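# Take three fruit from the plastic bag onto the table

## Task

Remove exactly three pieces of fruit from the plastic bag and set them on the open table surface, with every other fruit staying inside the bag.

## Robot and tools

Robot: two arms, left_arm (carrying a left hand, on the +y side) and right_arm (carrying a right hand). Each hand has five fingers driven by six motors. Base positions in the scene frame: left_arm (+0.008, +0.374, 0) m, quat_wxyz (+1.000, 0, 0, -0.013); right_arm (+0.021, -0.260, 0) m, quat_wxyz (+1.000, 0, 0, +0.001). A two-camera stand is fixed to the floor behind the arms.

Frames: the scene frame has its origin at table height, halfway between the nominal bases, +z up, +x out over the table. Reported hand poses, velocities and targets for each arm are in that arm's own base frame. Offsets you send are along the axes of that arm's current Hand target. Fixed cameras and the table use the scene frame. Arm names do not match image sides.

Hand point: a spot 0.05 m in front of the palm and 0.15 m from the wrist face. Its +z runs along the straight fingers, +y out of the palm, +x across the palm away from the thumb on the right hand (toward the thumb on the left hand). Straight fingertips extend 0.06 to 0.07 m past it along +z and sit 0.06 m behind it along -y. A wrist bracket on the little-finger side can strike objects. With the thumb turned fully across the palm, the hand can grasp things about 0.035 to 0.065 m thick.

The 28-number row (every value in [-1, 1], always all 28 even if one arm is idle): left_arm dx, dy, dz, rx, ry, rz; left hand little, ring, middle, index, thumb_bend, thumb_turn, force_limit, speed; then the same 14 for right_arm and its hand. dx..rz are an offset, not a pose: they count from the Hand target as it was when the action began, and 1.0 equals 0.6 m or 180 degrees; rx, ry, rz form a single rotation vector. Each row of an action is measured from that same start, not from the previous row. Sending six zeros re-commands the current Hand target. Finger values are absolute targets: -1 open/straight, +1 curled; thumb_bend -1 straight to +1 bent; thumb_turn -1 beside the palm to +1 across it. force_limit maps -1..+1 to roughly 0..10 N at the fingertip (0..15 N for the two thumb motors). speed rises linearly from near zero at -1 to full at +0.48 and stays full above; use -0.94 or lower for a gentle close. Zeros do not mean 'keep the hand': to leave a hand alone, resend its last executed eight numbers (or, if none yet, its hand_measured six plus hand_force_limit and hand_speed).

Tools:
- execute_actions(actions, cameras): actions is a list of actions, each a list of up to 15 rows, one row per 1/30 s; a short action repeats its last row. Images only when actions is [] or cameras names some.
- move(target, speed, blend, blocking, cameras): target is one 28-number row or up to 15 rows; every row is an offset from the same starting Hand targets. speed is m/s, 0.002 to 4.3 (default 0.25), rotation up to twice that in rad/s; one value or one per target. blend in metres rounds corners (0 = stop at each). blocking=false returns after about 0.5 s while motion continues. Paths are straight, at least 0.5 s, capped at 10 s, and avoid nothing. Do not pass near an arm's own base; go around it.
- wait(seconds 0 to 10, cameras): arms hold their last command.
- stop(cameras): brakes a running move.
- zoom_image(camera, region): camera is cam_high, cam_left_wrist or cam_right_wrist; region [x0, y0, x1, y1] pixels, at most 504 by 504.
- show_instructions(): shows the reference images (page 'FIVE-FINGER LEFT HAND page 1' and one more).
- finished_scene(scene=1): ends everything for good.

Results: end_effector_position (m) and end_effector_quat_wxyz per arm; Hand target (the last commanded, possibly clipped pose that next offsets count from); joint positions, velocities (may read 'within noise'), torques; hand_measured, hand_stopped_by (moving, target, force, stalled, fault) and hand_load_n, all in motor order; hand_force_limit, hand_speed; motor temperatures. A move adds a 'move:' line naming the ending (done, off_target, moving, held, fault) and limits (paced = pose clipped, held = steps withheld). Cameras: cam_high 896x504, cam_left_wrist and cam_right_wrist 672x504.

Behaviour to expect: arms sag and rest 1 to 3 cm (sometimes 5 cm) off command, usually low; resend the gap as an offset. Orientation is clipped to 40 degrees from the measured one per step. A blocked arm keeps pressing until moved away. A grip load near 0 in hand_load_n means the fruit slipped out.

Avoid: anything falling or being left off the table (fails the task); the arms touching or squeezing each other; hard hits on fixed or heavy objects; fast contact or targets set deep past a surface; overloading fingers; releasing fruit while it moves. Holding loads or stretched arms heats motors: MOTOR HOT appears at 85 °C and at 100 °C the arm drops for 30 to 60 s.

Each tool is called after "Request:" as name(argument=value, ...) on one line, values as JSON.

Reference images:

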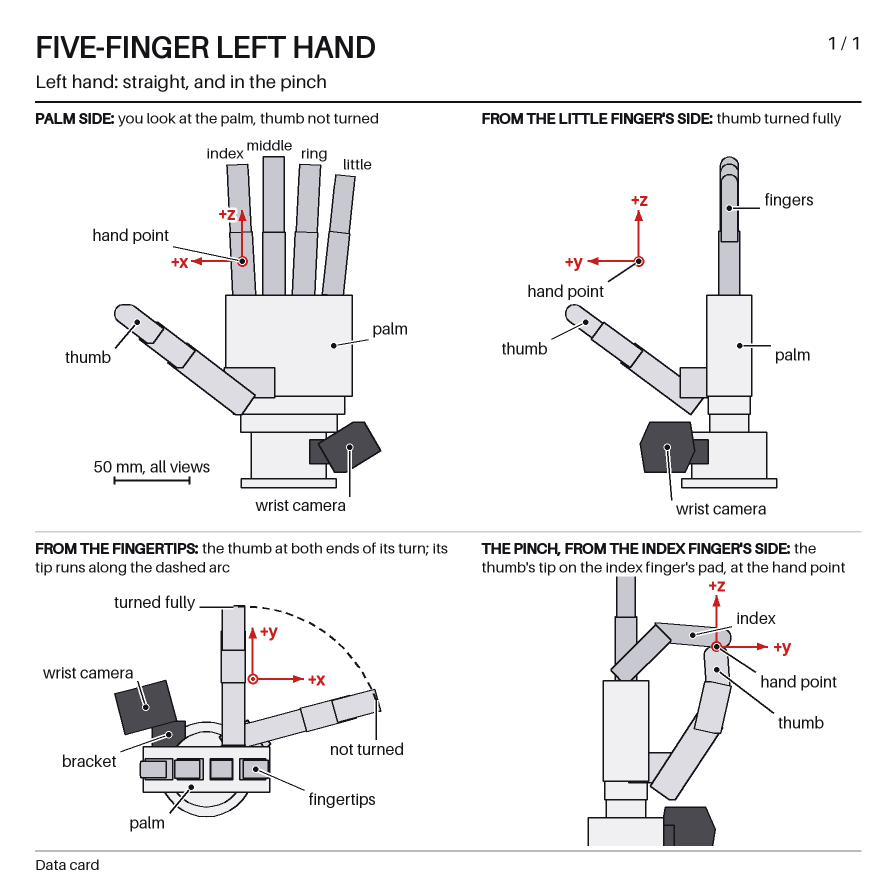

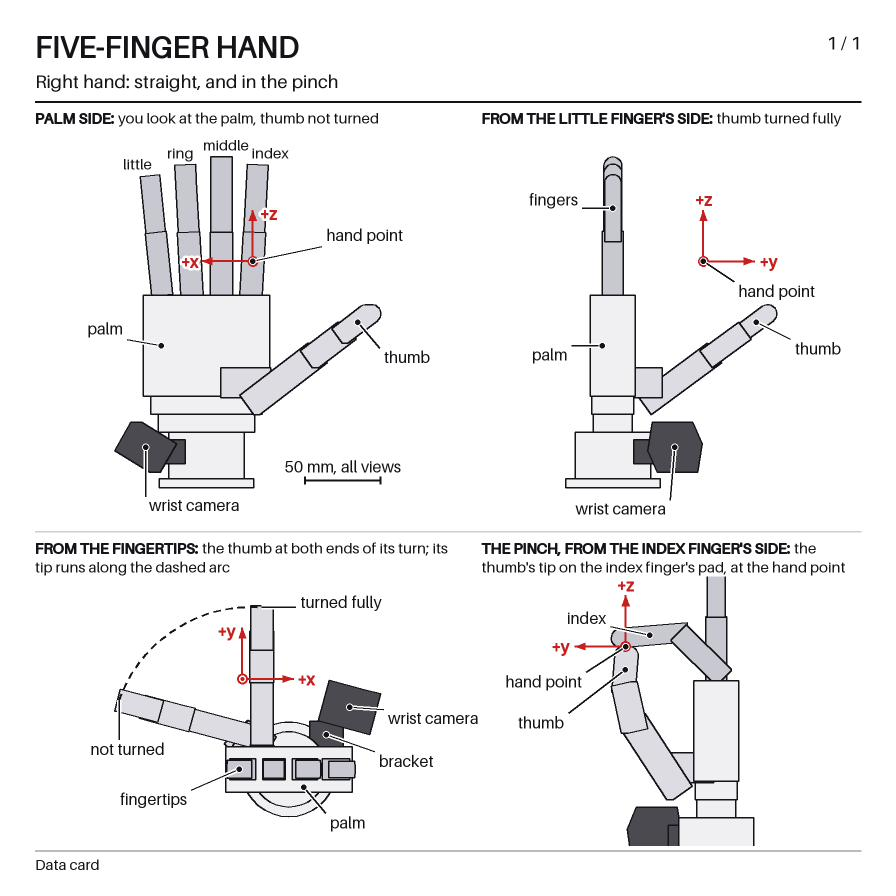

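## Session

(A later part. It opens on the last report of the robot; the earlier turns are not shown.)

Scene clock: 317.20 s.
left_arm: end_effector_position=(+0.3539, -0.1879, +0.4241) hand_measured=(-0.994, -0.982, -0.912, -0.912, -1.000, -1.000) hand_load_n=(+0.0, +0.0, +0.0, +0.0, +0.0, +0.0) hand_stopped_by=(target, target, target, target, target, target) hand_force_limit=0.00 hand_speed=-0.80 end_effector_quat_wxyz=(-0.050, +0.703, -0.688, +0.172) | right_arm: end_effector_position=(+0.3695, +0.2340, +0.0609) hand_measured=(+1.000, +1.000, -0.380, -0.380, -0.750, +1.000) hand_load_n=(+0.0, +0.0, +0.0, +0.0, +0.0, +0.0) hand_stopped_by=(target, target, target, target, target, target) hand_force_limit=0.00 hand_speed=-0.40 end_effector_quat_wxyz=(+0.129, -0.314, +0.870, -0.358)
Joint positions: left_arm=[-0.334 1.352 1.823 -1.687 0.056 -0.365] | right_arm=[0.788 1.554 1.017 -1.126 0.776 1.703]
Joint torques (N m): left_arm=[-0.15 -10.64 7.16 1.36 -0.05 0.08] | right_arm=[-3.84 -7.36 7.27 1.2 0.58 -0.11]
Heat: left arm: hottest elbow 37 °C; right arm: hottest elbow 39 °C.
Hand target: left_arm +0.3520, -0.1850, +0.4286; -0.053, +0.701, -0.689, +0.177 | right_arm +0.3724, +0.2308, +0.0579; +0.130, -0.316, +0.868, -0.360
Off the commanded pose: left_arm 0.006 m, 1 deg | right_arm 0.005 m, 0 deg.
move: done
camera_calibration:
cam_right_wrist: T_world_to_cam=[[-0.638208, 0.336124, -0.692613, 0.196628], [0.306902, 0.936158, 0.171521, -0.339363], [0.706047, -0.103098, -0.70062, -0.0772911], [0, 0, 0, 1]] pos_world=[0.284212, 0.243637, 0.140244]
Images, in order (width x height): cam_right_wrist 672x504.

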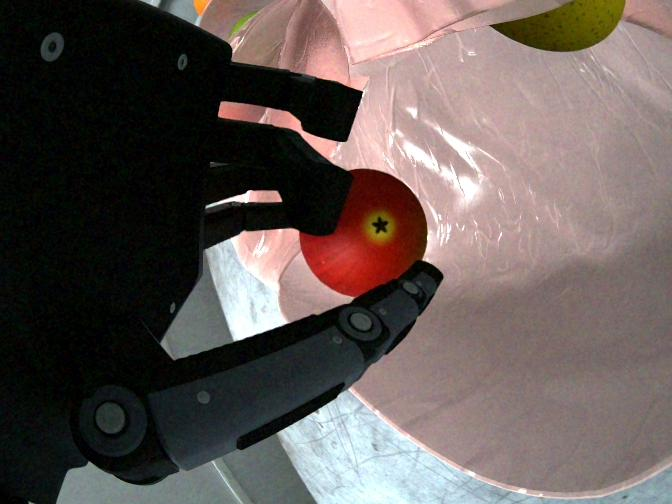

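Request:
move(target=[0,0,0,0,0,0,-1,-1,-1,-1,-1,-1,0,-0.8,-0.0033,0.0222,0.0262,0,0,0,1,1,-0.38,-0.38,-0.75,1,0,-0.4], speed=0.04, cameras=["cam_right_wrist"])

Request:
zoom_image(camera="cam_right_wrist", region=[200, 80, 600, 380])

Scene clock: 318.80 s.
left_arm: end_effector_position=(+0.3539, -0.1879, +0.4241) hand_measured=(-0.994, -0.982, -0.912, -0.912, -1.000, -1.000) hand_load_n=(+0.0, +0.0, +0.0, +0.0, +0.0, +0.0) hand_stopped_by=(target, target, target, target, target, target) hand_force_limit=0.00 hand_speed=-0.80 end_effector_quat_wxyz=(-0.050, +0.703, -0.688, +0.172) | right_arm: end_effector_position=(+0.3719, +0.2361, +0.0413) hand_measured=(+1.000, +1.000, -0.380, -0.380, -0.750, +1.000) hand_load_n=(+0.0, +0.0, +0.0, +0.0, +0.0, +0.0) hand_stopped_by=(target, target, target, target, target, target) hand_force_limit=0.00 hand_speed=-0.40 end_effector_quat_wxyz=(+0.132, -0.315, +0.870, -0.356)
Joint positions: left_arm=[-0.334 1.352 1.823 -1.687 0.056 -0.365] | right_arm=[0.787 1.587 0.996 -1.065 0.776 1.698]
Joint torques (N m): left_arm=[-0.03 -10.64 7.16 1.37 -0.07 0.08] | right_arm=[-3.96 -6.77 6.98 0.99 0.61 -0.15]
Heat: left arm: hottest elbow 37 °C; right arm: hottest elbow 39 °C.
Hand target: left_arm +0.3520, -0.1850, +0.4286; -0.053, +0.701, -0.689, +0.177 | right_arm +0.3750, +0.2309, +0.0375; +0.130, -0.316, +0.868, -0.360
Off the commanded pose: left_arm 0.006 m, 1 deg | right_arm 0.007 m, 1 deg.
move: done
camera_calibration:
cam_right_wrist: T_world_to_cam=[[-0.637023, 0.336909, -0.693321, 0.183331], [0.304123, 0.936316, 0.175561, -0.337858], [0.708315, -0.0990181, -0.698917, -0.0944086], [0, 0, 0, 1]] pos_world=[0.286407, 0.245227, 0.120438]
Images, in order (width x height): cam_right_wrist 672x504.

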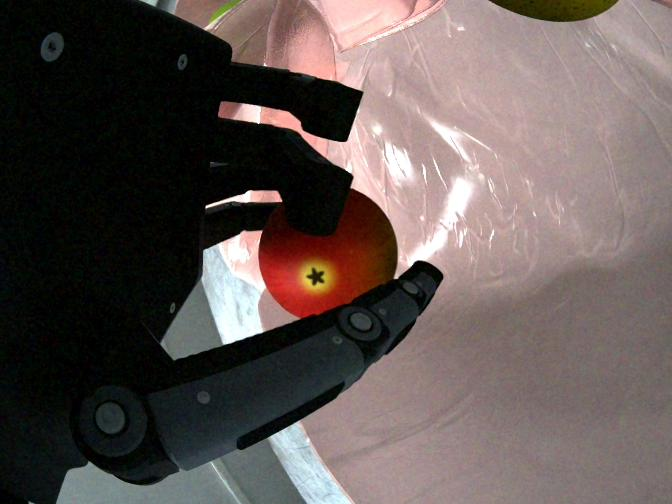

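Scaled by 1.260 from the camera's 672x504 image, which has a finer 960x720 frame.

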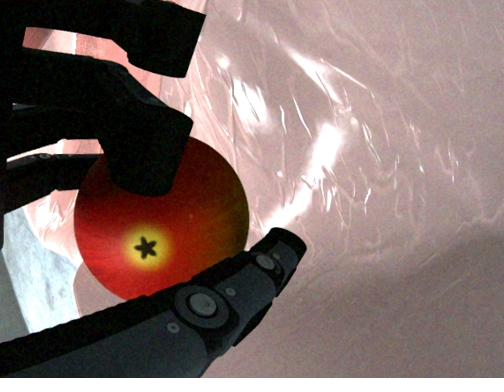

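Request:
wait(seconds=0.3, cameras=["cam_high","cam_right_wrist"])

Request:
zoom_image(camera="cam_high", region=[380, 100, 540, 260])

Scene clock: 320.53 s.
left_arm: end_effector_position=(+0.3539, -0.1879, +0.4241) hand_measured=(-0.994, -0.982, -0.912, -0.912, -1.000, -1.000) hand_load_n=(+0.0, +0.0, +0.0, +0.0, +0.0, +0.0) hand_stopped_by=(target, target, target, target, target, target) hand_force_limit=0.00 hand_speed=-0.80 end_effector_quat_wxyz=(-0.050, +0.703, -0.688, +0.172) | right_arm: end_effector_position=(+0.3719, +0.2361, +0.0413) hand_measured=(+1.000, +1.000, -0.380, -0.380, -0.750, +1.000) hand_load_n=(+0.0, +0.0, +0.0, +0.0, +0.0, +0.0) hand_stopped_by=(target, target, target, target, target, target) hand_force_limit=0.00 hand_speed=-0.40 end_effector_quat_wxyz=(+0.132, -0.315, +0.870, -0.356)
Joint positions: left_arm=[-0.334 1.352 1.823 -1.687 0.056 -0.365] | right_arm=[0.787 1.587 0.996 -1.065 0.776 1.698]
Joint torques (N m): left_arm=[-0.09 -10.58 7.15 1.39 -0.05 0.07] | right_arm=[-4.54 -7.24 6.83 1.24 0.61 -0.13]
Heat: left arm: hottest elbow 37 °C; right arm: hottest elbow 39 °C.
Hand target: left_arm +0.3520, -0.1850, +0.4286; -0.053, +0.701, -0.689, +0.177 | right_arm +0.3750, +0.2309, +0.0375; +0.130, -0.316, +0.868, -0.360
Off the commanded pose: left_arm 0.006 m, 1 deg | right_arm 0.007 m, 1 deg.
wait: 0.30 s; at rest from the start
camera_calibration:
cam_right_wrist: T_world_to_cam=[[-0.637023, 0.336909, -0.693321, 0.183331], [0.304123, 0.936316, 0.175561, -0.337858], [0.708315, -0.0990181, -0.698917, -0.0944086], [0, 0, 0, 1]] pos_world=[0.286407, 0.245227, 0.120438]
Images, in order (width x height): cam_high 896x504, cam_right_wrist 672x504.

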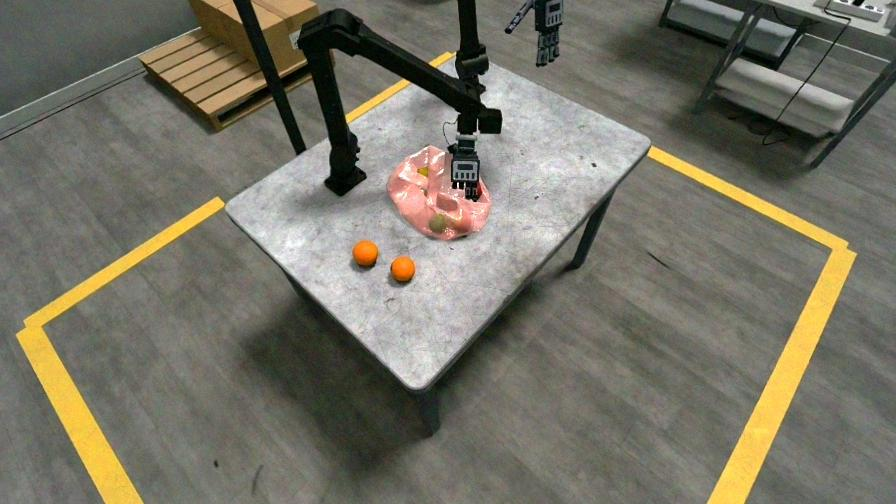

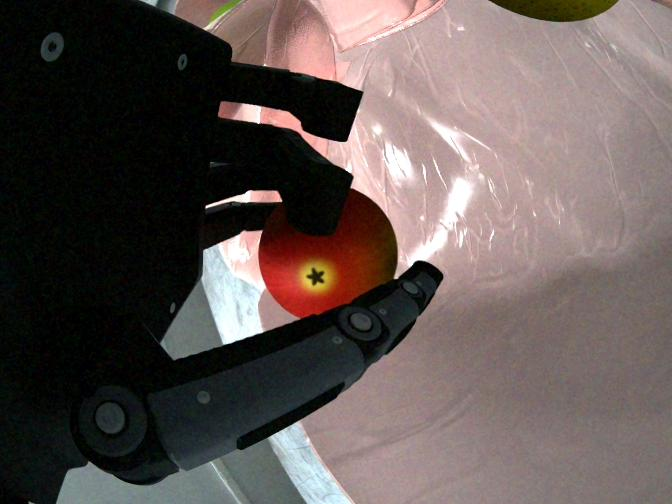

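Scaled by 3.150.

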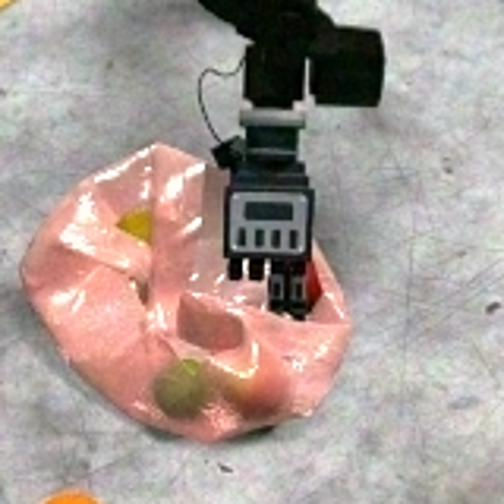

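Request:
move(target=[0,0,0,0,0,0,-1,-1,-1,-1,-1,-1,0,-0.8,-0.0265,-0.0022,0.0045,0,0,0,1,1,-0.38,-0.38,-0.75,1,0,-0.4], speed=0.03, cameras=["cam_right_wrist","cam_high"])

Request:
zoom_image(camera="cam_high", region=[420, 140, 520, 220])

Scene clock: 321.97 s.
left_arm: end_effector_position=(+0.3539, -0.1879, +0.4241) hand_measured=(-0.994, -0.982, -0.912, -0.912, -1.000, -1.000) hand_load_n=(+0.0, +0.0, +0.5, +0.0, +0.0, +0.0) hand_stopped_by=(target, target, target, target, target, target) hand_force_limit=0.00 hand_speed=-0.80 end_effector_quat_wxyz=(-0.050, +0.703, -0.688, +0.172) | right_arm: end_effector_position=(+0.3737, +0.2311, +0.0346) hand_measured=(+1.000, +1.000, -0.380, -0.380, -0.750, +1.000) hand_load_n=(+0.0, +0.0, +0.0, +0.0, +0.0, +0.0) hand_stopped_by=(target, target, target, target, target, target) hand_force_limit=0.00 hand_speed=-0.40 end_effector_quat_wxyz=(+0.124, -0.318, +0.866, -0.364)
Joint positions: left_arm=[-0.334 1.352 1.823 -1.687 0.056 -0.365] | right_arm=[0.779 1.605 0.996 -1.062 0.785 1.687]
Joint torques (N m): left_arm=[-0.15 -10.64 7.08 1.36 -0.07 0.08] | right_arm=[-4.37 -5.71 10.74 1.24 0.32 -0.14]
Heat: left arm: hottest elbow 37 °C; right arm: hottest elbow 39 °C.
Hand target: left_arm +0.3520, -0.1850, +0.4286; -0.053, +0.701, -0.689, +0.177 | right_arm +0.3891, +0.2388, +0.0364; +0.130, -0.316, +0.868, -0.360
Off the commanded pose: left_arm 0.006 m, 1 deg | right_arm 0.017 m, 1 deg.
move: off_target (right_arm)
camera_calibration:
cam_right_wrist: T_world_to_cam=[[-0.64429, 0.321229, -0.694048, 0.187759], [0.305337, 0.94009, 0.151658, -0.33311], [0.701184, -0.114207, -0.703774, -0.0944639], [0, 0, 0, 1]] pos_world=[0.288919, 0.242052, 0.114352]
Images, in order (width x height): cam_high 896x504, cam_right_wrist 672x504.

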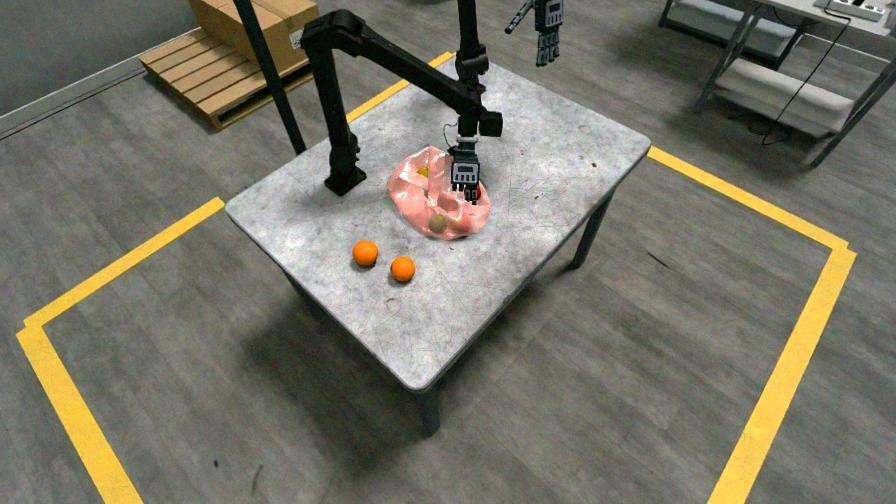

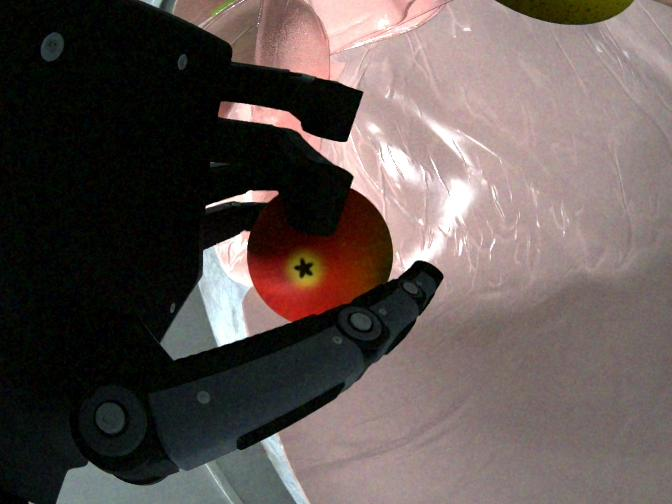

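Scaled by 5.040.

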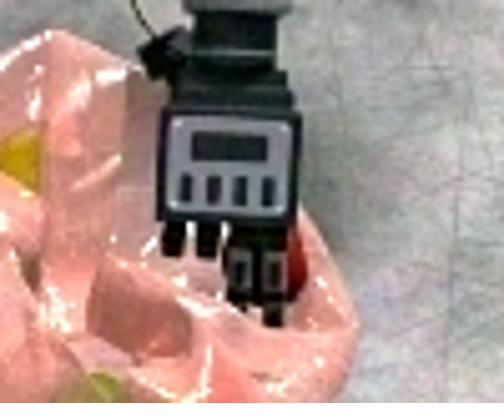

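Request:
move(target=[0,0,0,0,0,0,-1,-1,-1,-1,-1,-1,0,-0.8,0,-0.059,-0.059,0,0,0,1,1,-0.38,-0.38,-0.75,1,0,-0.4], speed=0.06, cameras=["cam_right_wrist"])

Scene clock: 323.93 s.
left_arm: end_effector_position=(+0.3539, -0.1879, +0.4241) hand_measured=(-0.994, -0.982, -0.912, -0.912, -1.000, -1.000) hand_load_n=(+0.0, +0.0, +0.0, +0.0, +0.0, +0.0) hand_stopped_by=(target, target, target, target, target, target) hand_force_limit=0.00 hand_speed=-0.80 end_effector_quat_wxyz=(-0.050, +0.703, -0.688, +0.172) | right_arm: end_effector_position=(+0.3713, +0.2282, +0.0615) hand_measured=(+1.000, +1.000, -0.380, -0.380, -0.750, +1.000) hand_load_n=(+0.5, +0.0, +0.0, +0.0, +0.0, +0.0) hand_stopped_by=(target, target, target, target, target, target) hand_force_limit=0.00 hand_speed=-0.40 end_effector_quat_wxyz=(+0.113, -0.323, +0.864, -0.368)
Joint positions: left_arm=[-0.334 1.352 1.823 -1.687 0.056 -0.365] | right_arm=[0.777 1.57 1.038 -1.162 0.783 1.683]
Joint torques (N m): left_arm=[-0.21 -10.75 7.16 1.33 -0.05 0.07] | right_arm=[-3.66 -8.76 12.93 0.05 0.45 -0.11]
Heat: left arm: hottest elbow 37 °C; right arm: hottest elbow 39 °C.
Hand target: left_arm +0.3520, -0.1850, +0.4286; -0.053, +0.701, -0.689, +0.177 | right_arm +0.3891, +0.2389, +0.0864; +0.130, -0.316, +0.868, -0.360
Off the commanded pose: left_arm 0.006 m, 1 deg | right_arm 0.032 m, 2 deg.
move: off_target (right_arm)
camera_calibration:
cam_right_wrist: T_world_to_cam=[[-0.658268, 0.308908, -0.686484, 0.213378], [0.307058, 0.942797, 0.129808, -0.333617], [0.687313, -0.125342, -0.715465, -0.0658248], [0, 0, 0, 1]] pos_world=[0.288141, 0.240369, 0.142691]
Images, in order (width x height): cam_right_wrist 672x504.

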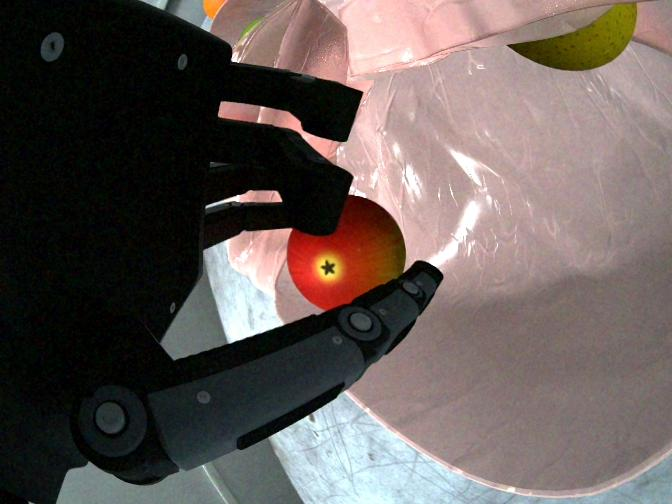

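Request:
move(target=[0,0,0,0,0,0,-1,-1,-1,-1,-1,-1,0,-0.8,0.0045,0.038,0.042,0,0,0,1,1,-0.38,-0.38,-0.75,1,0,-0.4], speed=0.06, cameras=["cam_right_wrist"])

Scene clock: 325.67 s.
left_arm: end_effector_position=(+0.3539, -0.1879, +0.4241) hand_measured=(-0.994, -0.982, -0.912, -0.912, -1.000, -1.000) hand_load_n=(+0.0, +0.0, +0.0, +0.0, +0.0, +0.0) hand_stopped_by=(target, target, target, target, target, target) hand_force_limit=0.00 hand_speed=-0.80 end_effector_quat_wxyz=(-0.050, +0.703, -0.688, +0.172) | right_arm: end_effector_position=(+0.3815, +0.2369, +0.0524) hand_measured=(+1.000, +1.000, -0.380, -0.380, -0.750, +1.000) hand_load_n=(+0.0, +0.0, +0.0, +0.0, +0.0, +0.0) hand_stopped_by=(target, target, target, target, target, target) hand_force_limit=0.00 hand_speed=-0.40 end_effector_quat_wxyz=(+0.127, -0.317, +0.868, -0.361)
Joint positions: left_arm=[-0.334 1.352 1.823 -1.687 0.056 -0.365] | right_arm=[0.774 1.593 1.038 -1.1 0.782 1.68]
Joint torques (N m): left_arm=[-0.15 -10.75 7.15 1.39 -0.06 0.08] | right_arm=[-4.54 -8.59 8.13 0.99 0.49 -0.14]
Heat: left arm: hottest elbow 37 °C; right arm: hottest elbow 38 °C.
Hand target: left_arm +0.3520, -0.1850, +0.4286; -0.053, +0.701, -0.689, +0.177 | right_arm +0.3880, +0.2359, +0.0525; +0.130, -0.316, +0.868, -0.360
Off the commanded pose: left_arm 0.006 m, 1 deg | right_arm 0.007 m, 0 deg.
move: done
camera_calibration:
cam_right_wrist: T_world_to_cam=[[-0.641096, 0.327818, -0.693925, 0.2006], [0.304513, 0.938617, 0.162083, -0.343538], [0.704463, -0.107398, -0.701568, -0.0898527], [0, 0, 0, 1]] pos_world=[0.296514, 0.24704, 0.131845]
Images, in order (width x height): cam_right_wrist 672x504.

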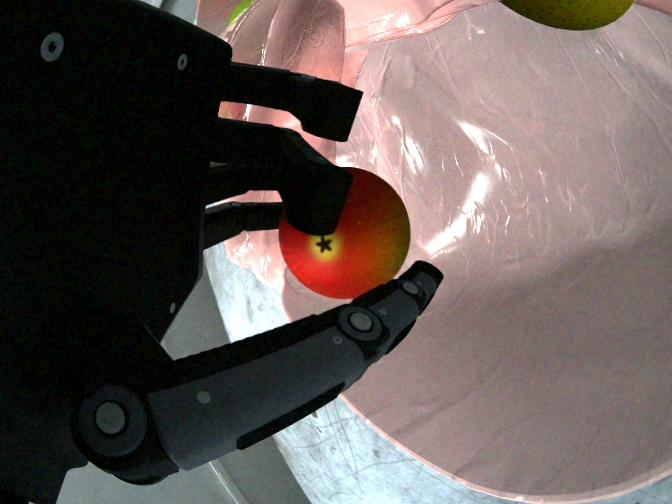

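Request:
move(target=[0,0,0,0,0,0,-1,-1,-1,-1,-1,-1,0,-0.8,-0.0057,0.0077,0.0217,0,0,0,1,1,-0.38,-0.38,-0.75,1,0,-0.4], speed=0.05, cameras=["cam_right_wrist","cam_high"])

Request:
zoom_image(camera="cam_high", region=[420, 140, 520, 220])

Scene clock: 327.23 s.
left_arm: end_effector_position=(+0.3539, -0.1879, +0.4241) hand_measured=(-0.994, -0.982, -0.912, -0.912, -1.000, -1.000) hand_load_n=(+0.0, +0.0, +0.0, +0.0, +0.0, +0.0) hand_stopped_by=(target, target, target, target, target, target) hand_force_limit=0.00 hand_speed=-0.80 end_effector_quat_wxyz=(-0.050, +0.703, -0.688, +0.172) | right_arm: end_effector_position=(+0.3910, +0.2376, +0.0437) hand_measured=(+1.000, +1.000, -0.380, -0.380, -0.750, +1.000) hand_load_n=(+0.0, +0.0, +0.0, +0.0, +0.0, +0.0) hand_stopped_by=(target, target, target, target, target, target) hand_force_limit=0.00 hand_speed=-0.40 end_effector_quat_wxyz=(+0.131, -0.315, +0.869, -0.359)
Joint positions: left_arm=[-0.334 1.352 1.823 -1.687 0.056 -0.365] | right_arm=[0.759 1.615 1.038 -1.054 0.782 1.66]
Joint torques (N m): left_arm=[-0.21 -10.64 7.13 1.32 -0.06 0.07] | right_arm=[-4.72 -7.12 7.24 1.14 0.44 -0.16]
Heat: left arm: hottest elbow 37 °C; right arm: hottest elbow 38 °C.
Hand target: left_arm +0.3520, -0.1850, +0.4286; -0.053, +0.701, -0.689, +0.177 | right_arm +0.3945, +0.2335, +0.0400; +0.130, -0.316, +0.868, -0.360
Off the commanded pose: left_arm 0.006 m, 1 deg | right_arm 0.007 m, 0 deg.
move: done
camera_calibration:
cam_right_wrist: T_world_to_cam=[[-0.636206, 0.333716, -0.695612, 0.197134], [0.304102, 0.937088, 0.171431, -0.345483], [0.709058, -0.102471, -0.697665, -0.10567], [0, 0, 0, 1]] pos_world=[0.305406, 0.247133, 0.122633]
Images, in order (width x height): cam_high 896x504, cam_right_wrist 672x504.

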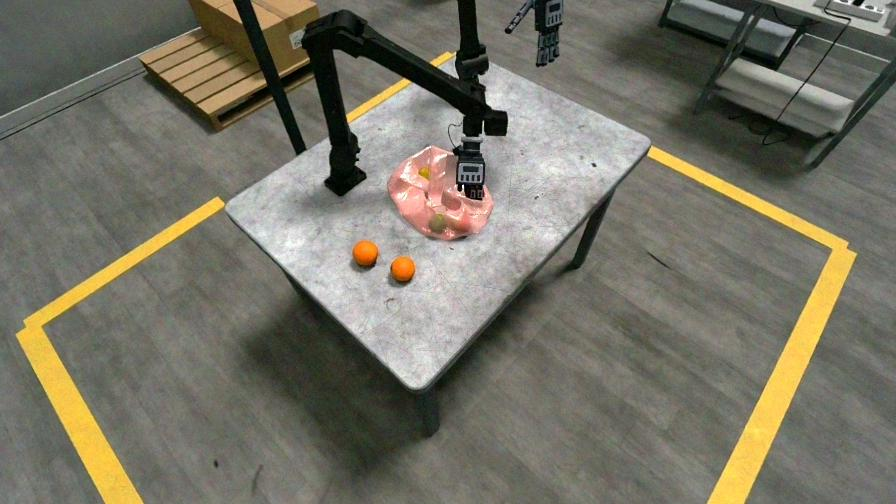

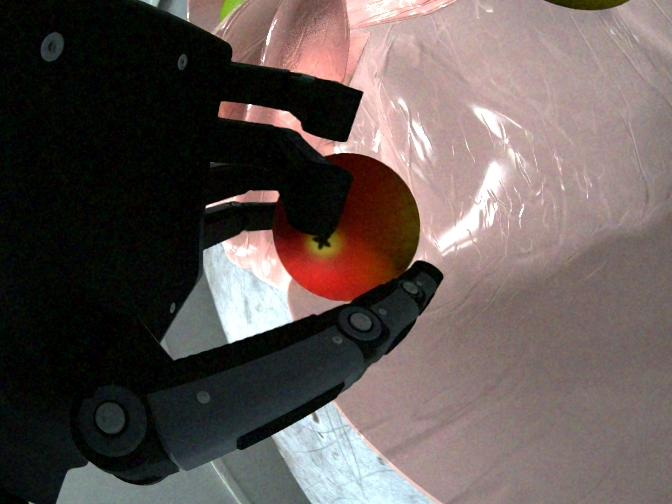

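Scaled by 5.040.

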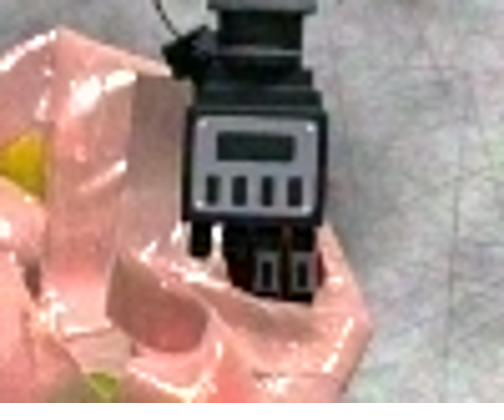

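Request:
move(target=[0,0,0,0,0,0,-1,-1,-1,-1,-1,-1,0,-0.8,0,0.002,0.002,0,0,0,1,1,0.1,0.1,-0.2,1,0,-0.92], speed=0.03)

Request:
wait(seconds=1.5, cameras=["cam_right_wrist"])

Scene clock: 329.23 s.
left_arm: end_effector_position=(+0.3539, -0.1879, +0.4241) hand_measured=(-0.994, -0.982, -0.912, -0.912, -1.000, -1.000) hand_load_n=(+0.0, +0.0, +0.0, +0.0, +0.0, +0.0) hand_stopped_by=(target, target, target, target, target, target) hand_force_limit=0.00 hand_speed=-0.80 end_effector_quat_wxyz=(-0.050, +0.703, -0.688, +0.172) | right_arm: end_effector_position=(+0.3916, +0.2383, +0.0431) hand_measured=(+1.000, +1.000, -0.210, -0.150, -0.654, +1.000) hand_load_n=(+0.0, +0.0, +4.0, +5.5, +8.5, +0.0) hand_stopped_by=(target, target, force, force, force, target) hand_force_limit=0.00 hand_speed=-0.92 end_effector_quat_wxyz=(+0.132, -0.315, +0.869, -0.358)
Joint positions: left_arm=[-0.334 1.352 1.823 -1.687 0.056 -0.365] | right_arm=[0.759 1.616 1.038 -1.05 0.782 1.658]
Joint torques (N m): left_arm=[-0.32 -10.64 7.16 1.35 -0.06 0.08] | right_arm=[-3.78 -7.82 6.94 1.17 0.44 -0.15]
Heat: left arm: hottest elbow 37 °C; right arm: hottest elbow 38 °C.
Hand target: left_arm +0.3520, -0.1850, +0.4286; -0.053, +0.701, -0.689, +0.177 | right_arm +0.3944, +0.2335, +0.0383; +0.130, -0.316, +0.868, -0.360
Off the commanded pose: left_arm 0.006 m, 1 deg | right_arm 0.007 m, 0 deg.
move: done

Scene clock: 330.73 s.
left_arm: end_effector_position=(+0.3539, -0.1879, +0.4241) hand_measured=(-0.994, -0.982, -0.912, -0.912, -1.000, -1.000) hand_load_n=(+0.0, +0.0, +0.0, +0.0, -0.5, +0.0) hand_stopped_by=(target, target, target, target, target, target) hand_force_limit=0.00 hand_speed=-0.80 end_effector_quat_wxyz=(-0.050, +0.703, -0.688, +0.172) | right_arm: end_effector_position=(+0.3916, +0.2383, +0.0431) hand_measured=(+1.000, +1.000, -0.210, -0.150, -0.654, +1.000) hand_load_n=(+0.0, +0.0, +4.0, +5.5, +8.5, +0.0) hand_stopped_by=(target, target, force, force, force, target) hand_force_limit=0.00 hand_speed=-0.92 end_effector_quat_wxyz=(+0.132, -0.315, +0.869, -0.358)
Joint positions: left_arm=[-0.334 1.352 1.823 -1.687 0.056 -0.365] | right_arm=[0.759 1.616 1.038 -1.05 0.782 1.658]
Joint torques (N m): left_arm=[-0.09 -10.75 7.12 1.32 -0.07 0.08] | right_arm=[-4.72 -7.47 7.2 1.26 0.42 -0.12]
Heat: left arm: hottest elbow 37 °C; right arm: hottest elbow 38 °C.
Hand target: left_arm +0.3520, -0.1850, +0.4286; -0.053, +0.701, -0.689, +0.177 | right_arm +0.3944, +0.2335, +0.0383; +0.130, -0.316, +0.868, -0.360
Off the commanded pose: left_arm 0.006 m, 1 deg | right_arm 0.007 m, 0 deg.
wait: 1.50 s; at rest by 0.17 s
camera_calibration:
cam_right_wrist: T_world_to_cam=[[-0.63564, 0.333963, -0.69601, 0.196611], [0.302795, 0.937194, 0.173157, -0.345816], [0.710124, -0.100683, -0.69684, -0.107332], [0, 0, 0, 1]] pos_world=[0.305904, 0.247629, 0.12193]
Images, in order (width x height): cam_right_wrist 672x504.

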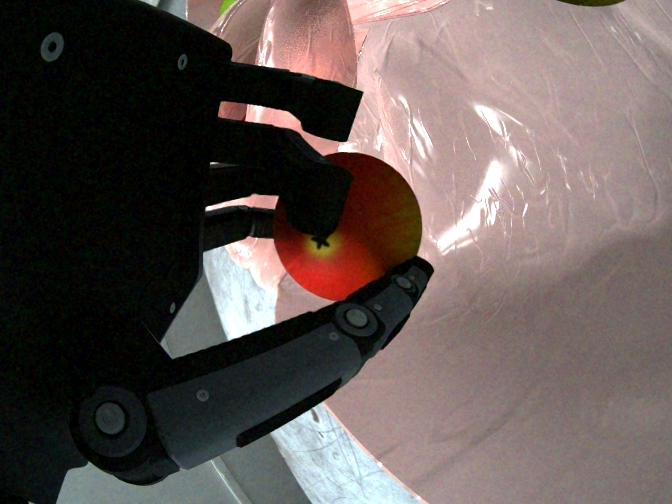

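Request:
move(target=[0,0,0,0,0,0,-1,-1,-1,-1,-1,-1,0,-0.8,-0.018,-0.068,-0.062,0,0,0,1,1,0.1,0.1,-0.2,1,0,-0.92], speed=0.05, cameras=["cam_right_wrist","cam_high"])

Request:
zoom_image(camera="cam_high", region=[380, 120, 540, 260])

Scene clock: 332.83 s.
left_arm: end_effector_position=(+0.3539, -0.1879, +0.4241) hand_measured=(-0.994, -0.982, -0.912, -0.912, -1.000, -1.000) hand_load_n=(+0.0, +0.0, +0.0, +0.0, +0.0, +0.0) hand_stopped_by=(target, target, target, target, target, target) hand_force_limit=0.00 hand_speed=-0.80 end_effector_quat_wxyz=(-0.050, +0.703, -0.688, +0.172) | right_arm: end_effector_position=(+0.3851, +0.2283, +0.0656) hand_measured=(+1.000, +1.000, -0.210, -0.150, -0.654, +1.000) hand_load_n=(+0.0, +0.0, +4.0, +5.5, +8.5, +0.0) hand_stopped_by=(target, target, force, force, force, target) hand_force_limit=0.00 hand_speed=-0.92 end_effector_quat_wxyz=(+0.110, -0.325, +0.865, -0.368)
Joint positions: left_arm=[-0.334 1.352 1.823 -1.687 0.056 -0.365] | right_arm=[0.752 1.586 1.072 -1.16 0.782 1.647]
Joint torques (N m): left_arm=[0.03 -10.64 7.13 1.4 -0.06 0.06] | right_arm=[-3.84 -9.17 13.29 -0.16 0.54 -0.13]
Heat: left arm: hottest elbow 37 °C; right arm: hottest elbow 38 °C.
Hand target: left_arm +0.3520, -0.1850, +0.4286; -0.053, +0.701, -0.689, +0.177 | right_arm +0.4044, +0.2385, +0.0934; +0.130, -0.316, +0.868, -0.360
Off the commanded pose: left_arm 0.006 m, 1 deg | right_arm 0.035 m, 3 deg.
move: off_target (right_arm)
camera_calibration:
cam_right_wrist: T_world_to_cam=[[-0.66299, 0.30855, -0.682086, 0.226904], [0.308036, 0.942847, 0.127097, -0.338751], [0.682319, -0.125843, -0.720142, -0.070007], [0, 0, 0, 1]] pos_world=[0.30255, 0.240569, 0.147408]
Images, in order (width x height): cam_high 896x504, cam_right_wrist 672x504.

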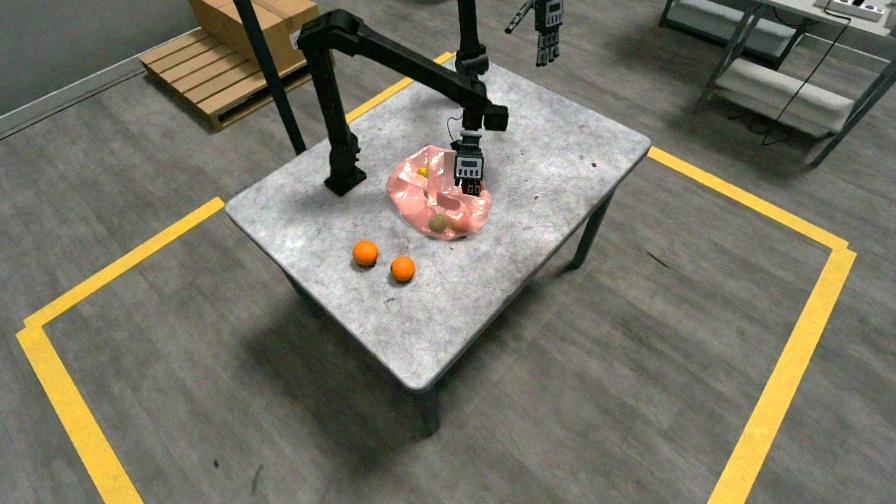

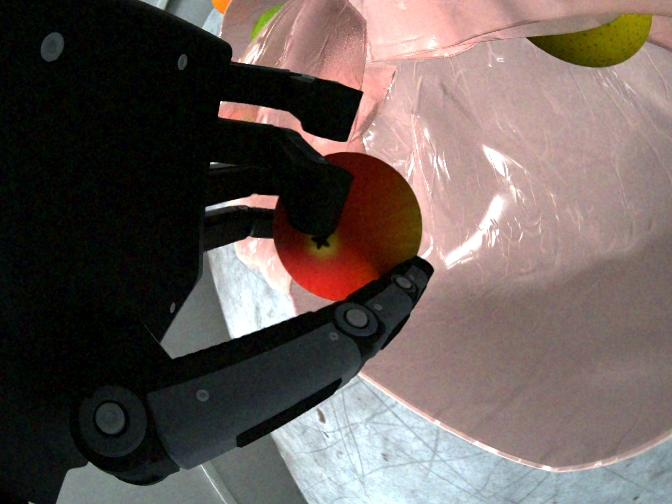

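Scaled by 3.150.

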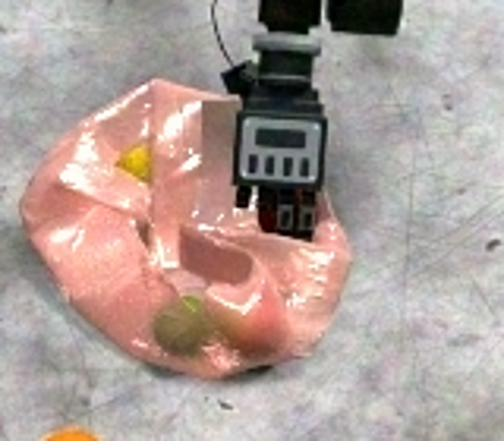

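Request:
move(target=[0,0,0,0,0,0,-1,-1,-1,-1,-1,-1,0,-0.8,-0.0063,-0.1098,-0.1022,0,0,0,1,1,0.1,0.1,-0.2,1,0,-0.92], speed=0.06, cameras=["cam_right_wrist","cam_high"])

Request:
zoom_image(camera="cam_high", region=[380, 120, 540, 260])

Scene clock: 335.30 s.
left_arm: end_effector_position=(+0.3539, -0.1879, +0.4241) hand_measured=(-0.994, -0.982, -0.912, -0.912, -1.000, -1.000) hand_load_n=(+0.0, +0.0, +0.0, +0.0, +0.0, +0.0) hand_stopped_by=(target, target, target, target, target, target) hand_force_limit=0.00 hand_speed=-0.80 end_effector_quat_wxyz=(-0.050, +0.703, -0.688, +0.172) | right_arm: end_effector_position=(+0.3929, +0.2313, +0.1509) hand_measured=(+1.000, +1.000, -0.210, -0.150, -0.654, +1.000) hand_load_n=(+0.0, +0.0, +4.0, +5.5, +8.5, +0.0) hand_stopped_by=(target, target, force, force, force, target) hand_force_limit=0.00 hand_speed=-0.92 end_effector_quat_wxyz=(+0.107, -0.326, +0.864, -0.368)
Joint positions: left_arm=[-0.334 1.352 1.823 -1.687 0.056 -0.365] | right_arm=[0.745 1.519 1.236 -1.39 0.782 1.637]
Joint torques (N m): left_arm=[-0.21 -10.75 7.15 1.4 -0.07 0.1] | right_arm=[-4.42 -9.58 15.04 0.09 0.53 -0.1]
Heat: left arm: hottest elbow 37 °C; right arm: hottest elbow 38 °C.
Hand target: left_arm +0.3520, -0.1850, +0.4286; -0.053, +0.701, -0.689, +0.177 | right_arm +0.4095, +0.2386, +0.1834; +0.130, -0.316, +0.868, -0.360
Off the commanded pose: left_arm 0.006 m, 1 deg | right_arm 0.037 m, 3 deg.
move: off_target (right_arm)
camera_calibration:
cam_right_wrist: T_world_to_cam=[[-0.66634, 0.306157, -0.679896, 0.290864], [0.308738, 0.943268, 0.12217, -0.354354], [0.678728, -0.128503, -0.72306, -0.0111071], [0, 0, 0, 1]] pos_world=[0.310756, 0.243774, 0.233018]
Images, in order (width x height): cam_high 896x504, cam_right_wrist 672x504.

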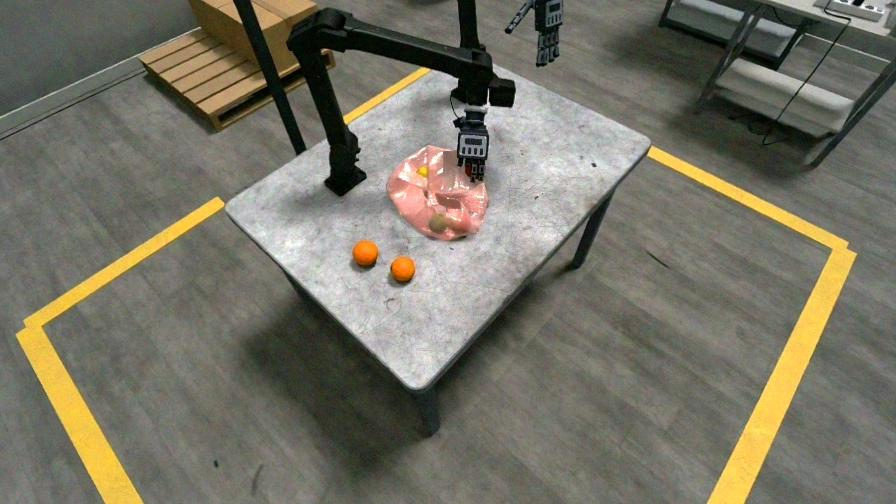

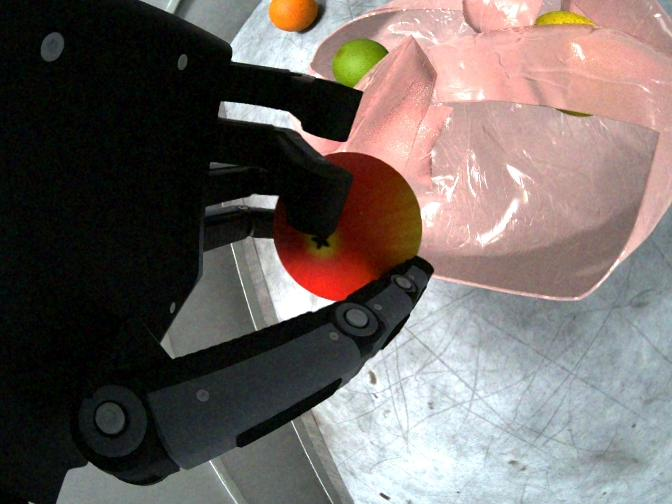

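Scaled by 3.150.

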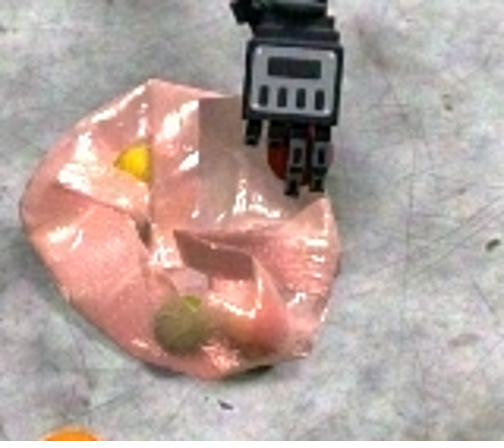

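Request:
move(target=[0,0,0,0,0,0,-1,-1,-1,-1,-1,-1,0,-0.8,-0.1315,-0.1667,0.1433,0,0,0,1,1,0.1,0.1,-0.2,1,0,-0.92], speed=0.12, cameras=["cam_right_wrist","cam_high","cam_left_wrist"])

Request:
zoom_image(camera="cam_high", region=[380, 120, 600, 300])

Scene clock: 338.20 s.
left_arm: end_effector_position=(+0.3539, -0.1879, +0.4241) hand_measured=(-0.994, -0.982, -0.912, -0.912, -1.000, -1.000) hand_load_n=(+0.0, +0.0, +0.0, +0.0, +0.0, +0.0) hand_stopped_by=(target, target, target, target, target, target) hand_force_limit=0.00 hand_speed=-0.80 end_effector_quat_wxyz=(-0.050, +0.703, -0.688, +0.172) | right_arm: end_effector_position=(+0.5281, +0.1800, +0.1649) hand_measured=(+1.000, +1.000, -0.210, -0.150, -0.654, +1.000) hand_load_n=(+0.0, +0.0, +4.0, +5.5, +9.0, +0.0) hand_stopped_by=(target, target, force, force, force, target) hand_force_limit=0.00 hand_speed=-0.92 end_effector_quat_wxyz=(+0.096, -0.328, +0.867, -0.363)
Joint positions: left_arm=[-0.334 1.352 1.823 -1.687 0.056 -0.365] | right_arm=[0.484 1.681 1.476 -1.234 0.762 1.279]
Joint torques (N m): left_arm=[-0.09 -10.52 7.12 1.33 -0.05 0.08] | right_arm=[-4.89 -10.29 15.66 1.72 0.32 -0.16]
Heat: left arm: hottest elbow 37 °C; right arm: hottest elbow 38 °C.
Hand target: left_arm +0.3520, -0.1850, +0.4286; -0.053, +0.701, -0.689, +0.177 | right_arm +0.5546, +0.1885, +0.1932; +0.130, -0.316, +0.868, -0.360
Off the commanded pose: left_arm 0.006 m, 1 deg | right_arm 0.040 m, 4 deg.
move: off_target (right_arm)
camera_calibration:
cam_left_wrist: T_world_to_cam=[[0.929189, -0.203733, 0.308385, -0.497255], [-0.350289, -0.751624, 0.55889, -0.254366], [0.117925, -0.627338, -0.769766, 0.277215], [0, 0, 0, 1]] pos_world=[0.340251, -0.118588, 0.508899]
cam_right_wrist: T_world_to_cam=[[-0.680352, 0.311413, -0.663433, 0.409995], [0.315995, 0.941414, 0.117843, -0.352201], [0.661262, -0.129467, -0.738898, -0.0873367], [0, 0, 0, 1]] pos_world=[0.447987, 0.192582, 0.248975]

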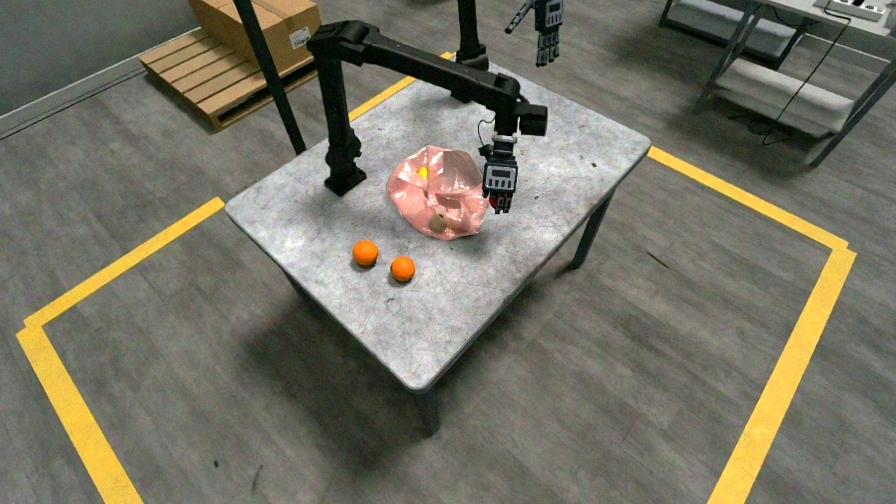

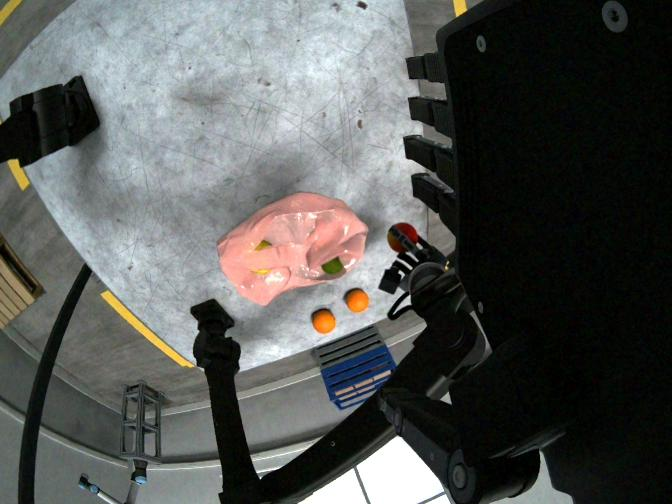

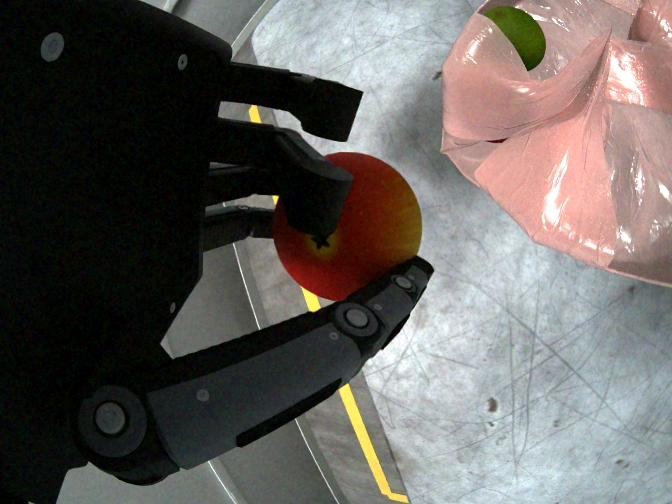

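Scaled by 2.291.

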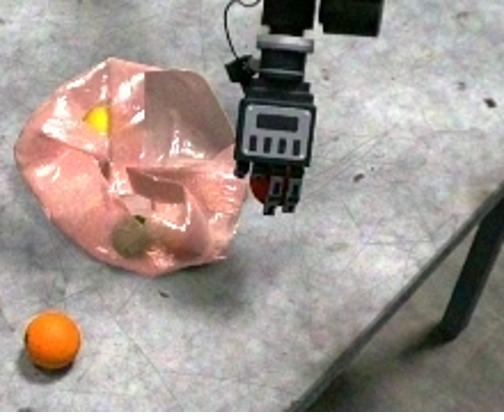

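Request:
move(target=[0,0,0,0,0,0,-1,-1,-1,-1,-1,-1,0,-0.8,0,0.1508,0.1508,0,0,0,1,1,0.1,0.1,-0.2,1,0,-0.92], speed=0.08, cameras=["cam_right_wrist"])

Scene clock: 341.07 s.
left_arm: end_effector_position=(+0.3539, -0.1879, +0.4241) hand_measured=(-0.994, -0.982, -0.912, -0.912, -1.000, -1.000) hand_load_n=(+0.0, +0.0, -0.5, +0.0, +0.0, +0.0) hand_stopped_by=(target, target, target, target, target, target) hand_force_limit=0.00 hand_speed=-0.80 end_effector_quat_wxyz=(-0.050, +0.703, -0.688, +0.172) | right_arm: end_effector_position=(+0.5505, +0.1921, +0.0658) hand_measured=(+1.000, +1.000, -0.210, -0.150, -0.654, +1.000) hand_load_n=(+0.0, +0.0, +4.0, +5.5, +9.0, +0.0) hand_stopped_by=(target, target, force, force, force, target) hand_force_limit=0.00 hand_speed=-0.92 end_effector_quat_wxyz=(+0.126, -0.316, +0.869, -0.359)
Joint positions: left_arm=[-0.334 1.352 1.823 -1.687 0.056 -0.365] | right_arm=[0.484 1.789 1.337 -0.922 0.76 1.279]
Joint torques (N m): left_arm=[-0.15 -10.58 7.13 1.37 -0.06 0.08] | right_arm=[-4.66 -10.99 8.24 1.73 0.37 -0.14]
Heat: left arm: hottest elbow 36 °C; right arm: hottest elbow 38 °C.
Hand target: left_arm +0.3520, -0.1850, +0.4286; -0.053, +0.701, -0.689, +0.177 | right_arm +0.5544, +0.1883, +0.0652; +0.130, -0.316, +0.868, -0.360
Off the commanded pose: left_arm 0.006 m, 1 deg | right_arm 0.005 m, 0 deg.
move: done
camera_calibration:
cam_right_wrist: T_world_to_cam=[[-0.641715, 0.332822, -0.690964, 0.332053], [0.307687, 0.936973, 0.165562, -0.356655], [0.702517, -0.106358, -0.703674, -0.203264], [0, 0, 0, 1]] pos_world=[0.465618, 0.202043, 0.145454]
Images, in order (width x height): cam_right_wrist 672x504.

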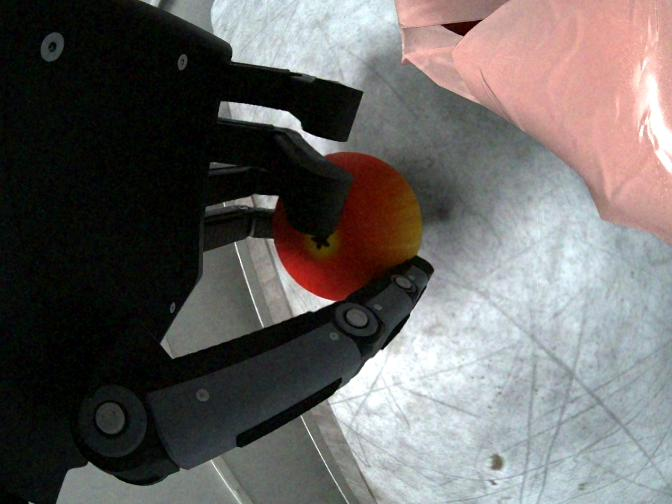

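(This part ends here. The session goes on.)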